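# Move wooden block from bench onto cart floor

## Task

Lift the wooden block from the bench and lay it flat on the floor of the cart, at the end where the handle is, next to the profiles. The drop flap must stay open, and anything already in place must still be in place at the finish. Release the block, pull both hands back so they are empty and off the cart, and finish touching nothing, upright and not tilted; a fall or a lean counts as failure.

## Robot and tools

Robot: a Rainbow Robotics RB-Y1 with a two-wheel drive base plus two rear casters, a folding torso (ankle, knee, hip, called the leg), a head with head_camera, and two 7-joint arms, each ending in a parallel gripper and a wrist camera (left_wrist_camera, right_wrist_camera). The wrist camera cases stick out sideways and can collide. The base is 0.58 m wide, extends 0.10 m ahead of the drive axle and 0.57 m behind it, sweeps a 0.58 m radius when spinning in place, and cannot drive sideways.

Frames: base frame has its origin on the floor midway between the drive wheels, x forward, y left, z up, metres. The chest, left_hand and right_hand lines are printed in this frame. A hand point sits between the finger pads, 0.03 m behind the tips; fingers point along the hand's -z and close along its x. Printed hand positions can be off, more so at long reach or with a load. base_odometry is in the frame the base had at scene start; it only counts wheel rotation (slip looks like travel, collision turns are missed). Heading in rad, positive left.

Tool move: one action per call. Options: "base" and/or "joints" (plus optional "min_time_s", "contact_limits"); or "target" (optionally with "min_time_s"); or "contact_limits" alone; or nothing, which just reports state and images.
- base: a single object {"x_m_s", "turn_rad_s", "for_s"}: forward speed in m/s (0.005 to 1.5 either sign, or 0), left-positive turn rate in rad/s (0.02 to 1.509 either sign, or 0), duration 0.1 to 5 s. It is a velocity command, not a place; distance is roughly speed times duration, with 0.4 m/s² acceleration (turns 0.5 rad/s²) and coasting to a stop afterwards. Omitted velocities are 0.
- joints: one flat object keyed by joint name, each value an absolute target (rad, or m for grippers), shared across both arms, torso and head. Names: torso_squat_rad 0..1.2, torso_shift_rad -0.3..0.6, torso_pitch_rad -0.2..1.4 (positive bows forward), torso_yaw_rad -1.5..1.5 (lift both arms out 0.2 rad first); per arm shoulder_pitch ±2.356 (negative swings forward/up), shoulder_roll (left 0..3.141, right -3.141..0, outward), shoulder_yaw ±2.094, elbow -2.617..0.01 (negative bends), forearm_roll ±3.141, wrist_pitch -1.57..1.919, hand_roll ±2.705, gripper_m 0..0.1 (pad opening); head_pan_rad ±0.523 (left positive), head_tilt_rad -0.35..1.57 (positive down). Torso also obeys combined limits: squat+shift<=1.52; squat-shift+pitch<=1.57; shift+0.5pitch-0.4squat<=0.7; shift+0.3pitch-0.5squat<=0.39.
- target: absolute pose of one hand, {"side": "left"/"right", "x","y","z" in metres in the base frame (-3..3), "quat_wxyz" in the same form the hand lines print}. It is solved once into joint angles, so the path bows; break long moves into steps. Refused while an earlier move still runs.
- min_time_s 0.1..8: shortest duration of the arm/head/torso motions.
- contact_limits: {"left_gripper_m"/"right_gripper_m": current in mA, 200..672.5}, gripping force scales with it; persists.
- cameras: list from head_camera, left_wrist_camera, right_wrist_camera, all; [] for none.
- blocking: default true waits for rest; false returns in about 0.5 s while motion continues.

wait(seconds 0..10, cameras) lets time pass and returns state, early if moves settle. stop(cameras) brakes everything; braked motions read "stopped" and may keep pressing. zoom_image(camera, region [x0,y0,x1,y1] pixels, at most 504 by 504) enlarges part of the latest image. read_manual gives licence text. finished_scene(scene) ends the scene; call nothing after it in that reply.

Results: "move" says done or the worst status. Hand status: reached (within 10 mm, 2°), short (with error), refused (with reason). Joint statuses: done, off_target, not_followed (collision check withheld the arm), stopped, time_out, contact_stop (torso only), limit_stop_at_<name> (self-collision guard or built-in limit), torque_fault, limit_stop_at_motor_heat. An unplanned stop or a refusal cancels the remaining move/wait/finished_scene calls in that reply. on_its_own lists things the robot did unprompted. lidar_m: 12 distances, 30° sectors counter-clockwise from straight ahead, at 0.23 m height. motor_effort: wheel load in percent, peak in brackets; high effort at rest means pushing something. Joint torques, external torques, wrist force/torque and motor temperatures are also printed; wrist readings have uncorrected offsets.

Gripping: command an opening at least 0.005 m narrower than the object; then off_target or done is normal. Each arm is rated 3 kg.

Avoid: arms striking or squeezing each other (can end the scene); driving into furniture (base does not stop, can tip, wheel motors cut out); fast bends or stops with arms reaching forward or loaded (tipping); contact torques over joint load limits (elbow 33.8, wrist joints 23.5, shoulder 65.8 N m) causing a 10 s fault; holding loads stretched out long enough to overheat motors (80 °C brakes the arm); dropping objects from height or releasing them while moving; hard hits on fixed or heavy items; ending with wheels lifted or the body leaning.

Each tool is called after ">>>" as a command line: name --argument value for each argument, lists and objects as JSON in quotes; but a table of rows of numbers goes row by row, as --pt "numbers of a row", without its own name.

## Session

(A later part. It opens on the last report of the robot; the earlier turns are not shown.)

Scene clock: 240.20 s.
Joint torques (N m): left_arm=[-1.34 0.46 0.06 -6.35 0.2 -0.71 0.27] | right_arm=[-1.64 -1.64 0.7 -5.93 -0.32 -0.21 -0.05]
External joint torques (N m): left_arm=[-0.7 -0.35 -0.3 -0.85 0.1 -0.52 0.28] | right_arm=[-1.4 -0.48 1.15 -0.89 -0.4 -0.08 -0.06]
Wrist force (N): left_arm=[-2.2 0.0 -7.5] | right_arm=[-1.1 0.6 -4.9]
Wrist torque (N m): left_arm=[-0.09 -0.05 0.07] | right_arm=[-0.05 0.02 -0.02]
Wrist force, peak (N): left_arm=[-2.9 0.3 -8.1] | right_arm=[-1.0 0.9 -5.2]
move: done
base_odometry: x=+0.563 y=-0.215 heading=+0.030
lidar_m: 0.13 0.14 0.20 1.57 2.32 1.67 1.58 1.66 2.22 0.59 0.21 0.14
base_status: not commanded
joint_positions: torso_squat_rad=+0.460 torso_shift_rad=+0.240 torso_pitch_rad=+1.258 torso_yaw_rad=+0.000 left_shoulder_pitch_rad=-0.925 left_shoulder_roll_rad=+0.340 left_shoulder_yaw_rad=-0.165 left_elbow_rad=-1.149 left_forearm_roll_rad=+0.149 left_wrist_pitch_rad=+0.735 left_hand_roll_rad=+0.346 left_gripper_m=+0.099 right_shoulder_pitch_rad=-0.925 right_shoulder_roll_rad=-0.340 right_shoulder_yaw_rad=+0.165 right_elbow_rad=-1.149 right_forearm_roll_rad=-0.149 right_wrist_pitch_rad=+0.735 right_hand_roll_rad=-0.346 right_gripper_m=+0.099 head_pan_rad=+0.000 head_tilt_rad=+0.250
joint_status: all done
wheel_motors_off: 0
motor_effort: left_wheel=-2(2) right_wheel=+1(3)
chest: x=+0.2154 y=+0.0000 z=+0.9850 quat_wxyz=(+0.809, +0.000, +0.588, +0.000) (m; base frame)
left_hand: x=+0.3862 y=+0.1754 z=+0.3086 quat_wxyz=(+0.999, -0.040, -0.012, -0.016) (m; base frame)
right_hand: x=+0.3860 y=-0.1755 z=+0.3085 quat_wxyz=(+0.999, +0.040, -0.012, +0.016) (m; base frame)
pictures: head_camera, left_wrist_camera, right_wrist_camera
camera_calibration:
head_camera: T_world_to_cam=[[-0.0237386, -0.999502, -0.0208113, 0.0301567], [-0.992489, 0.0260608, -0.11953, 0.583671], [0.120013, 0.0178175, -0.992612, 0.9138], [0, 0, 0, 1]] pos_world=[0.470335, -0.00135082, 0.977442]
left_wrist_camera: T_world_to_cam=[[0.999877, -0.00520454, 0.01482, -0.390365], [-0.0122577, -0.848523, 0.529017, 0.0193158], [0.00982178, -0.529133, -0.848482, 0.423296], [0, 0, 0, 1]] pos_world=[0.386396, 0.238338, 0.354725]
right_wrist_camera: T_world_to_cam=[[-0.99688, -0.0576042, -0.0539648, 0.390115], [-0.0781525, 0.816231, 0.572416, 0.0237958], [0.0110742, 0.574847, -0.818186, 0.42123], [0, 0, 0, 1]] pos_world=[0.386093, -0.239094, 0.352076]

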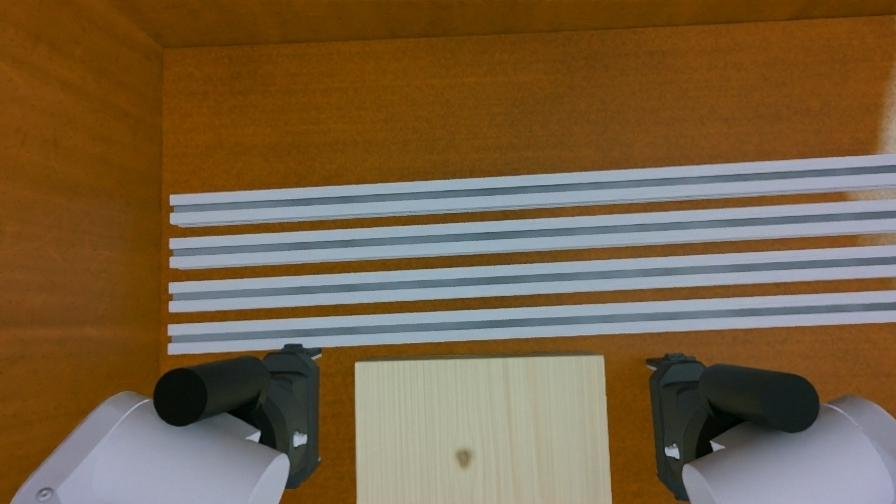

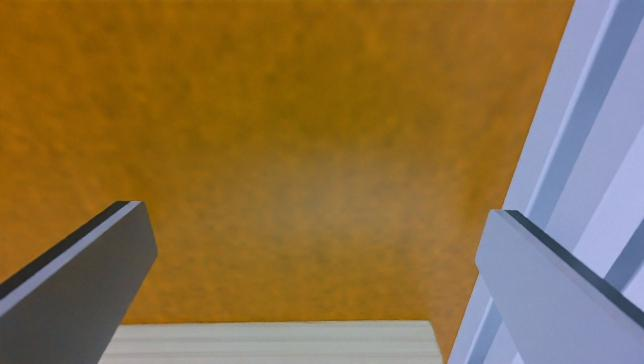

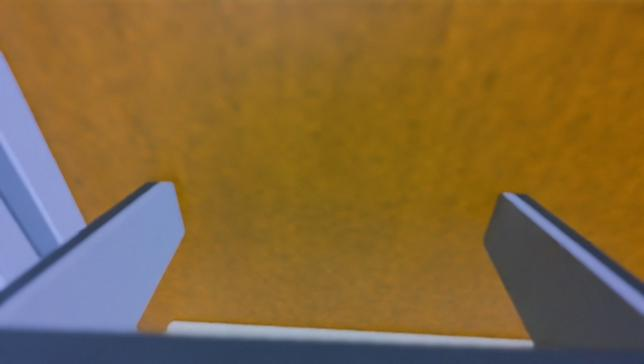

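>>> move --joints '{"torso_pitch_rad":1.08,"left_shoulder_pitch_rad":-0.707,"left_shoulder_roll_rad":0.33,"left_shoulder_yaw_rad":-0.207,"left_elbow_rad":-1.407,"left_forearm_roll_rad":0.154,"left_wrist_pitch_rad":0.944,"left_hand_roll_rad":0.372,"right_shoulder_pitch_rad":-0.707,"right_shoulder_roll_rad":-0.33,"right_shoulder_yaw_rad":0.207,"right_elbow_rad":-1.407,"right_forearm_roll_rad":-0.154,"right_wrist_pitch_rad":0.944,"right_hand_roll_rad":-0.372}' --min_time_s 1

>>> move --joints '{"torso_pitch_rad":0.73,"left_shoulder_pitch_rad":-0.481,"left_shoulder_roll_rad":0.33,"left_shoulder_yaw_rad":-0.258,"left_elbow_rad":-1.747,"left_forearm_roll_rad":0.234,"left_wrist_pitch_rad":1.375,"left_hand_roll_rad":0.424,"right_shoulder_pitch_rad":-0.481,"right_shoulder_roll_rad":-0.33,"right_shoulder_yaw_rad":0.258,"right_elbow_rad":-1.747,"right_forearm_roll_rad":-0.234,"right_wrist_pitch_rad":1.375,"right_hand_roll_rad":-0.424}' --min_time_s 1.2 --cameras '["all"]'

>>> move --joints '{"torso_pitch_rad":0.37,"torso_shift_rad":0.12,"torso_squat_rad":0.35,"left_shoulder_pitch_rad":-0.545,"left_shoulder_roll_rad":0.32,"left_shoulder_yaw_rad":-0.21,"left_elbow_rad":-1.812,"left_forearm_roll_rad":0.406,"left_wrist_pitch_rad":1.829,"left_hand_roll_rad":0.49,"right_shoulder_pitch_rad":-0.545,"right_shoulder_roll_rad":-0.32,"right_shoulder_yaw_rad":0.21,"right_elbow_rad":-1.812,"right_forearm_roll_rad":-0.406,"right_wrist_pitch_rad":1.829,"right_hand_roll_rad":-0.49,"head_tilt_rad":0.9}' --min_time_s 1.2

>>> move --base '{"x_m_s":-0.3,"for_s":1.2}' --cameras '["head_camera"]'

Scene clock: 244.93 s.
Joint torques (N m): left_arm=[-0.8 -0.12 0.35 -7.28 0.32 -0.44 0.17] | right_arm=[1.15 0.06 0.2 -6.96 -0.03 -0.15 -0.31]
External joint torques (N m): left_arm=[0.26 -1.23 -0.29 -0.49 0.2 -0.26 0.17] | right_arm=[1.77 1.54 0.92 -0.69 -0.13 -0.02 -0.31]
Wrist force (N): left_arm=[-1.4 0.1 -8.2] | right_arm=[-0.5 0.0 -5.0]
Wrist torque (N m): left_arm=[-0.09 -0.12 0.07] | right_arm=[-0.04 0.04 0.07]
Wrist force, peak (N): left_arm=[-1.9 -0.3 -8.5] | right_arm=[-1.0 0.4 -5.9]
move: done
base_odometry: x=+0.563 y=-0.215 heading=+0.030
lidar_m: 0.13 0.13 0.20 1.57 2.34 1.66 1.59 1.65 2.23 0.61 0.20 0.14
base_status: not commanded
joint_positions: torso_squat_rad=+0.460 torso_shift_rad=+0.240 torso_pitch_rad=+1.080 torso_yaw_rad=+0.000 left_shoulder_pitch_rad=-0.707 left_shoulder_roll_rad=+0.330 left_shoulder_yaw_rad=-0.207 left_elbow_rad=-1.407 left_forearm_roll_rad=+0.154 left_wrist_pitch_rad=+0.944 left_hand_roll_rad=+0.372 left_gripper_m=+0.099 right_shoulder_pitch_rad=-0.707 right_shoulder_roll_rad=-0.330 right_shoulder_yaw_rad=+0.207 right_elbow_rad=-1.407 right_forearm_roll_rad=-0.154 right_wrist_pitch_rad=+0.944 right_hand_roll_rad=-0.372 right_gripper_m=+0.099 head_pan_rad=+0.000 head_tilt_rad=+0.250
joint_status: all done
wheel_motors_off: 0
motor_effort: left_wheel=-1(3) right_wheel=+2(3)
chest: x=+0.1940 y=+0.0000 z=+1.0356 quat_wxyz=(+0.858, +0.000, +0.514, +0.000) (m; base frame)
left_hand: x=+0.3810 y=+0.1716 z=+0.4131 quat_wxyz=(+0.999, -0.039, -0.009, -0.018) (m; base frame)
right_hand: x=+0.3811 y=-0.1716 z=+0.4131 quat_wxyz=(+0.999, +0.039, -0.009, +0.018) (m; base frame)
pictures: none

Scene clock: 246.43 s.
Joint torques (N m): left_arm=[-3.79 0.24 1.32 -8.92 0.3 -0.45 0.18] | right_arm=[-2.73 -0.82 -1.1 -8.77 -0.13 -0.18 -0.37]
External joint torques (N m): left_arm=[0.92 -1.48 -0.39 -0.39 0.14 -0.28 0.18] | right_arm=[1.47 1.34 0.61 -0.84 -0.24 -0.06 -0.37]
Wrist force (N): left_arm=[-1.2 -0.1 -7.6] | right_arm=[-0.7 0.5 -4.8]
Wrist torque (N m): left_arm=[-0.09 -0.09 0.06] | right_arm=[-0.05 0.04 0.05]
Wrist force, peak (N): left_arm=[-1.6 0.0 -8.7] | right_arm=[-1.0 0.4 -5.9]
move: done
base_odometry: x=+0.563 y=-0.215 heading=+0.030
lidar_m: 0.13 0.13 0.20 1.58 2.32 1.66 1.59 1.66 2.22 0.60 0.21 0.13
base_status: not commanded
joint_positions: torso_squat_rad=+0.460 torso_shift_rad=+0.240 torso_pitch_rad=+0.730 torso_yaw_rad=+0.000 left_shoulder_pitch_rad=-0.481 left_shoulder_roll_rad=+0.330 left_shoulder_yaw_rad=-0.258 left_elbow_rad=-1.747 left_forearm_roll_rad=+0.234 left_wrist_pitch_rad=+1.375 left_hand_roll_rad=+0.424 left_gripper_m=+0.099 right_shoulder_pitch_rad=-0.481 right_shoulder_roll_rad=-0.330 right_shoulder_yaw_rad=+0.258 right_elbow_rad=-1.747 right_forearm_roll_rad=-0.234 right_wrist_pitch_rad=+1.375 right_hand_roll_rad=-0.424 right_gripper_m=+0.099 head_pan_rad=+0.000 head_tilt_rad=+0.250
joint_status: all done
wheel_motors_off: 0
motor_effort: left_wheel=-1(4) right_wheel=+2(4)
chest: x=+0.1274 y=+0.0000 z=+1.1204 quat_wxyz=(+0.934, +0.000, +0.357, +0.000) (m; base frame)
left_hand: x=+0.3757 y=+0.1622 z=+0.6139 quat_wxyz=(+0.999, -0.041, -0.006, -0.011) (m; base frame)
right_hand: x=+0.3758 y=-0.1622 z=+0.6139 quat_wxyz=(+0.999, +0.041, -0.006, +0.011) (m; base frame)
pictures: head_camera, left_wrist_camera, right_wrist_camera
camera_calibration:
head_camera: T_world_to_cam=[[-0.0100222, -0.999502, -0.0299375, 0.0394612], [-0.797132, 0.0260616, -0.603242, 1.02958], [0.603722, 0.0178184, -0.796996, 0.777847], [0, 0, 0, 1]] pos_world=[0.3515, -0.00125082, 1.24221]
left_wrist_camera: T_world_to_cam=[[0.999992, 0.0037204, 0.001288, -0.377585], [0.00247096, -0.847769, 0.53036, -0.159992], [0.00306508, -0.530353, -0.847772, 0.677777], [0, 0, 0, 1]] pos_world=[0.3759, 0.225229, 0.65994]
right_wrist_camera: T_world_to_cam=[[-0.997962, -0.049008, -0.0408783, 0.390858], [-0.0636061, 0.816043, 0.574481, -0.169317], [0.00520429, 0.57591, -0.817496, 0.665531], [0, 0, 0, 1]] pos_world=[0.375828, -0.225961, 0.657317]

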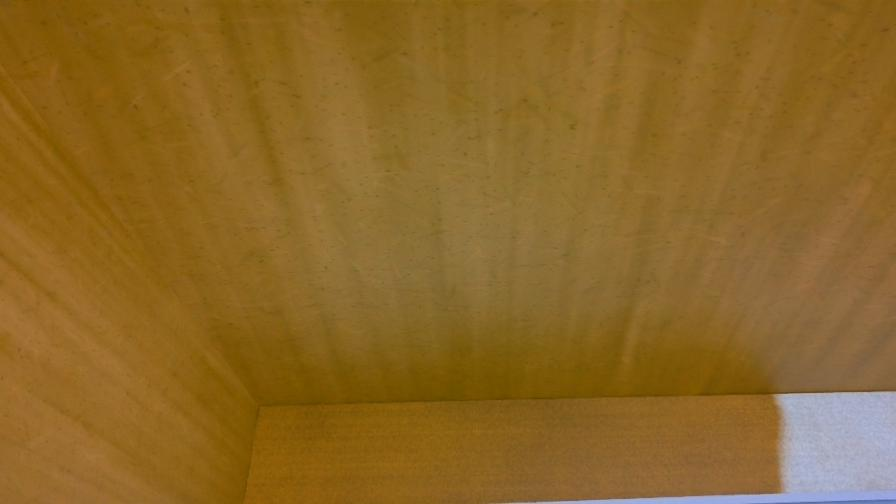

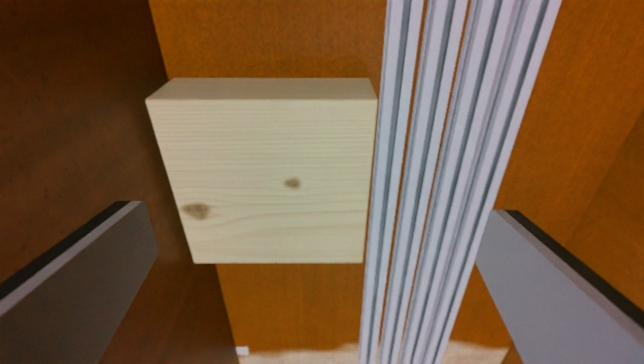

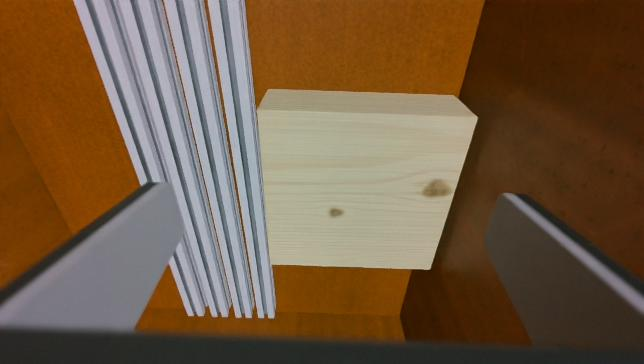

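Scene clock: 247.97 s.
Joint torques (N m): left_arm=[-11.13 1.29 5.11 -8.49 0.17 -0.35 0.25] | right_arm=[-13.14 -1.8 -5.19 -8.79 0.06 -0.05 -0.34]
External joint torques (N m): left_arm=[1 -1.67 1.76 -0.07 0.02 -0.16 0.25] | right_arm=[-1.52 1.58 -2.06 -0.9 -0.05 0.08 -0.34]
Wrist force (N): left_arm=[-0.1 0.4 -7.9] | right_arm=[-0.9 0.5 -4.9]
Wrist torque (N m): left_arm=[-0.16 0.07 0.05] | right_arm=[-0.11 0.01 0.10]
Wrist force, peak (N): left_arm=[-0.7 0.3 -8.9] | right_arm=[-1.1 0.4 -5.7]
move: done
base_odometry: x=+0.563 y=-0.215 heading=+0.030
lidar_m: 0.13 0.15 0.18 1.57 2.31 1.67 1.58 1.65 2.22 0.60 0.21 0.14
base_status: not commanded
joint_positions: torso_squat_rad=+0.350 torso_shift_rad=+0.120 torso_pitch_rad=+0.370 torso_yaw_rad=+0.000 left_shoulder_pitch_rad=-0.545 left_shoulder_roll_rad=+0.320 left_shoulder_yaw_rad=-0.210 left_elbow_rad=-1.812 left_forearm_roll_rad=+0.406 left_wrist_pitch_rad=+1.829 left_hand_roll_rad=+0.490 left_gripper_m=+0.099 right_shoulder_pitch_rad=-0.545 right_shoulder_roll_rad=-0.320 right_shoulder_yaw_rad=+0.210 right_elbow_rad=-1.812 right_forearm_roll_rad=-0.406 right_wrist_pitch_rad=+1.829 right_hand_roll_rad=-0.490 right_gripper_m=+0.099 head_pan_rad=+0.000 head_tilt_rad=+0.900
joint_status: all done
wheel_motors_off: 0
motor_effort: left_wheel=+1(10) right_wheel=+0(9)
chest: x=-0.0374 y=+0.0000 z=+1.2218 quat_wxyz=(+0.983, +0.000, +0.184, +0.000) (m; base frame)
left_hand: x=+0.3070 y=+0.1597 z=+0.8584 quat_wxyz=(+0.999, -0.041, -0.008, +0.005) (m; base frame)
right_hand: x=+0.3068 y=-0.1597 z=+0.8582 quat_wxyz=(+0.999, +0.041, -0.008, -0.005) (m; base frame)
pictures: none

Scene clock: 250.47 s.
Joint torques (N m): left_arm=[-10.95 1.61 5.15 -8.46 0.26 -0.26 0.28] | right_arm=[-12.57 -1.85 -4.76 -8.77 -0.21 -0.04 -0.37]
External joint torques (N m): left_arm=[1.18 -1.35 1.81 -0.04 0.12 -0.07 0.28] | right_arm=[-0.94 1.54 -1.62 -0.88 -0.31 0.09 -0.37]
Wrist force (N): left_arm=[-1.6 -0.1 -7.1] | right_arm=[-1.1 0.0 -4.7]
Wrist torque (N m): left_arm=[-0.14 -0.08 0.07] | right_arm=[-0.01 -0.02 0.09]
Wrist force, peak (N): left_arm=[-1.5 1.0 -8.3] | right_arm=[-0.8 0.5 -5.5]
move: done
base_odometry: x=+0.203 y=-0.226 heading=+0.028
lidar_m: 0.49 0.52 1.07 4.72 1.80 1.29 1.22 1.27 1.72 4.40 0.73 0.52
base_status: done (sent for 1.2 of 1.2 s)
joint_positions: torso_squat_rad=+0.350 torso_shift_rad=+0.120 torso_pitch_rad=+0.370 torso_yaw_rad=+0.000 left_shoulder_pitch_rad=-0.545 left_shoulder_roll_rad=+0.320 left_shoulder_yaw_rad=-0.210 left_elbow_rad=-1.812 left_forearm_roll_rad=+0.406 left_wrist_pitch_rad=+1.829 left_hand_roll_rad=+0.490 left_gripper_m=+0.099 right_shoulder_pitch_rad=-0.545 right_shoulder_roll_rad=-0.320 right_shoulder_yaw_rad=+0.210 right_elbow_rad=-1.812 right_forearm_roll_rad=-0.406 right_wrist_pitch_rad=+1.829 right_hand_roll_rad=-0.490 right_gripper_m=+0.099 head_pan_rad=+0.000 head_tilt_rad=+0.900
joint_status: not commanded
wheel_motors_off: 0
motor_effort: left_wheel=-21(26) right_wheel=+20(38)
chest: x=-0.0374 y=+0.0001 z=+1.2218 quat_wxyz=(+0.983, +0.000, +0.184, +0.000) (m; base frame)
left_hand: x=+0.3070 y=+0.1596 z=+0.8583 quat_wxyz=(+0.999, -0.041, -0.008, +0.005) (m; base frame)
right_hand: x=+0.3069 y=-0.1596 z=+0.8582 quat_wxyz=(+0.999, +0.041, -0.008, -0.005) (m; base frame)
pictures: head_camera
camera_calibration:
head_camera: T_world_to_cam=[[-0.0181649, -0.999502, -0.0258189, 0.0362819], [-0.936358, 0.0260604, -0.350077, 0.59382], [0.350576, 0.0178167, -0.936365, 1.23701], [0, 0, 0, 1]] pos_world=[0.123022, -0.00125082, 1.36711]

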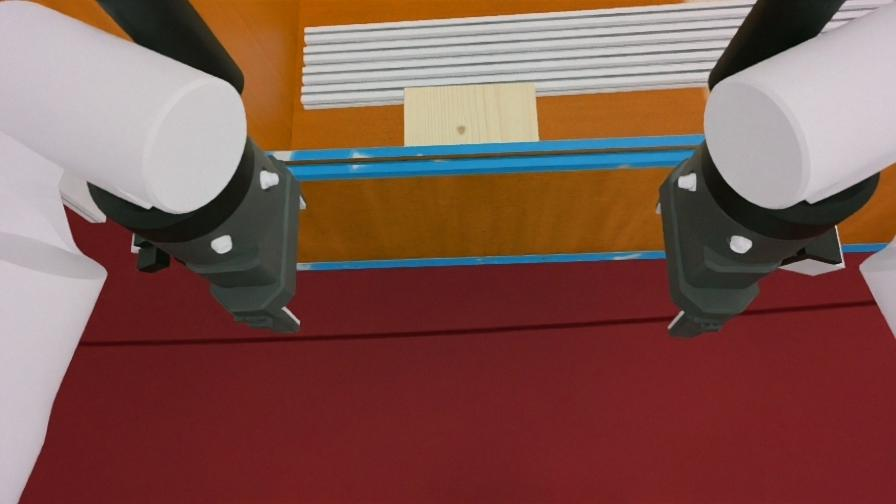

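>>> finished_scene --scene 1

The scene is finished: the task was done.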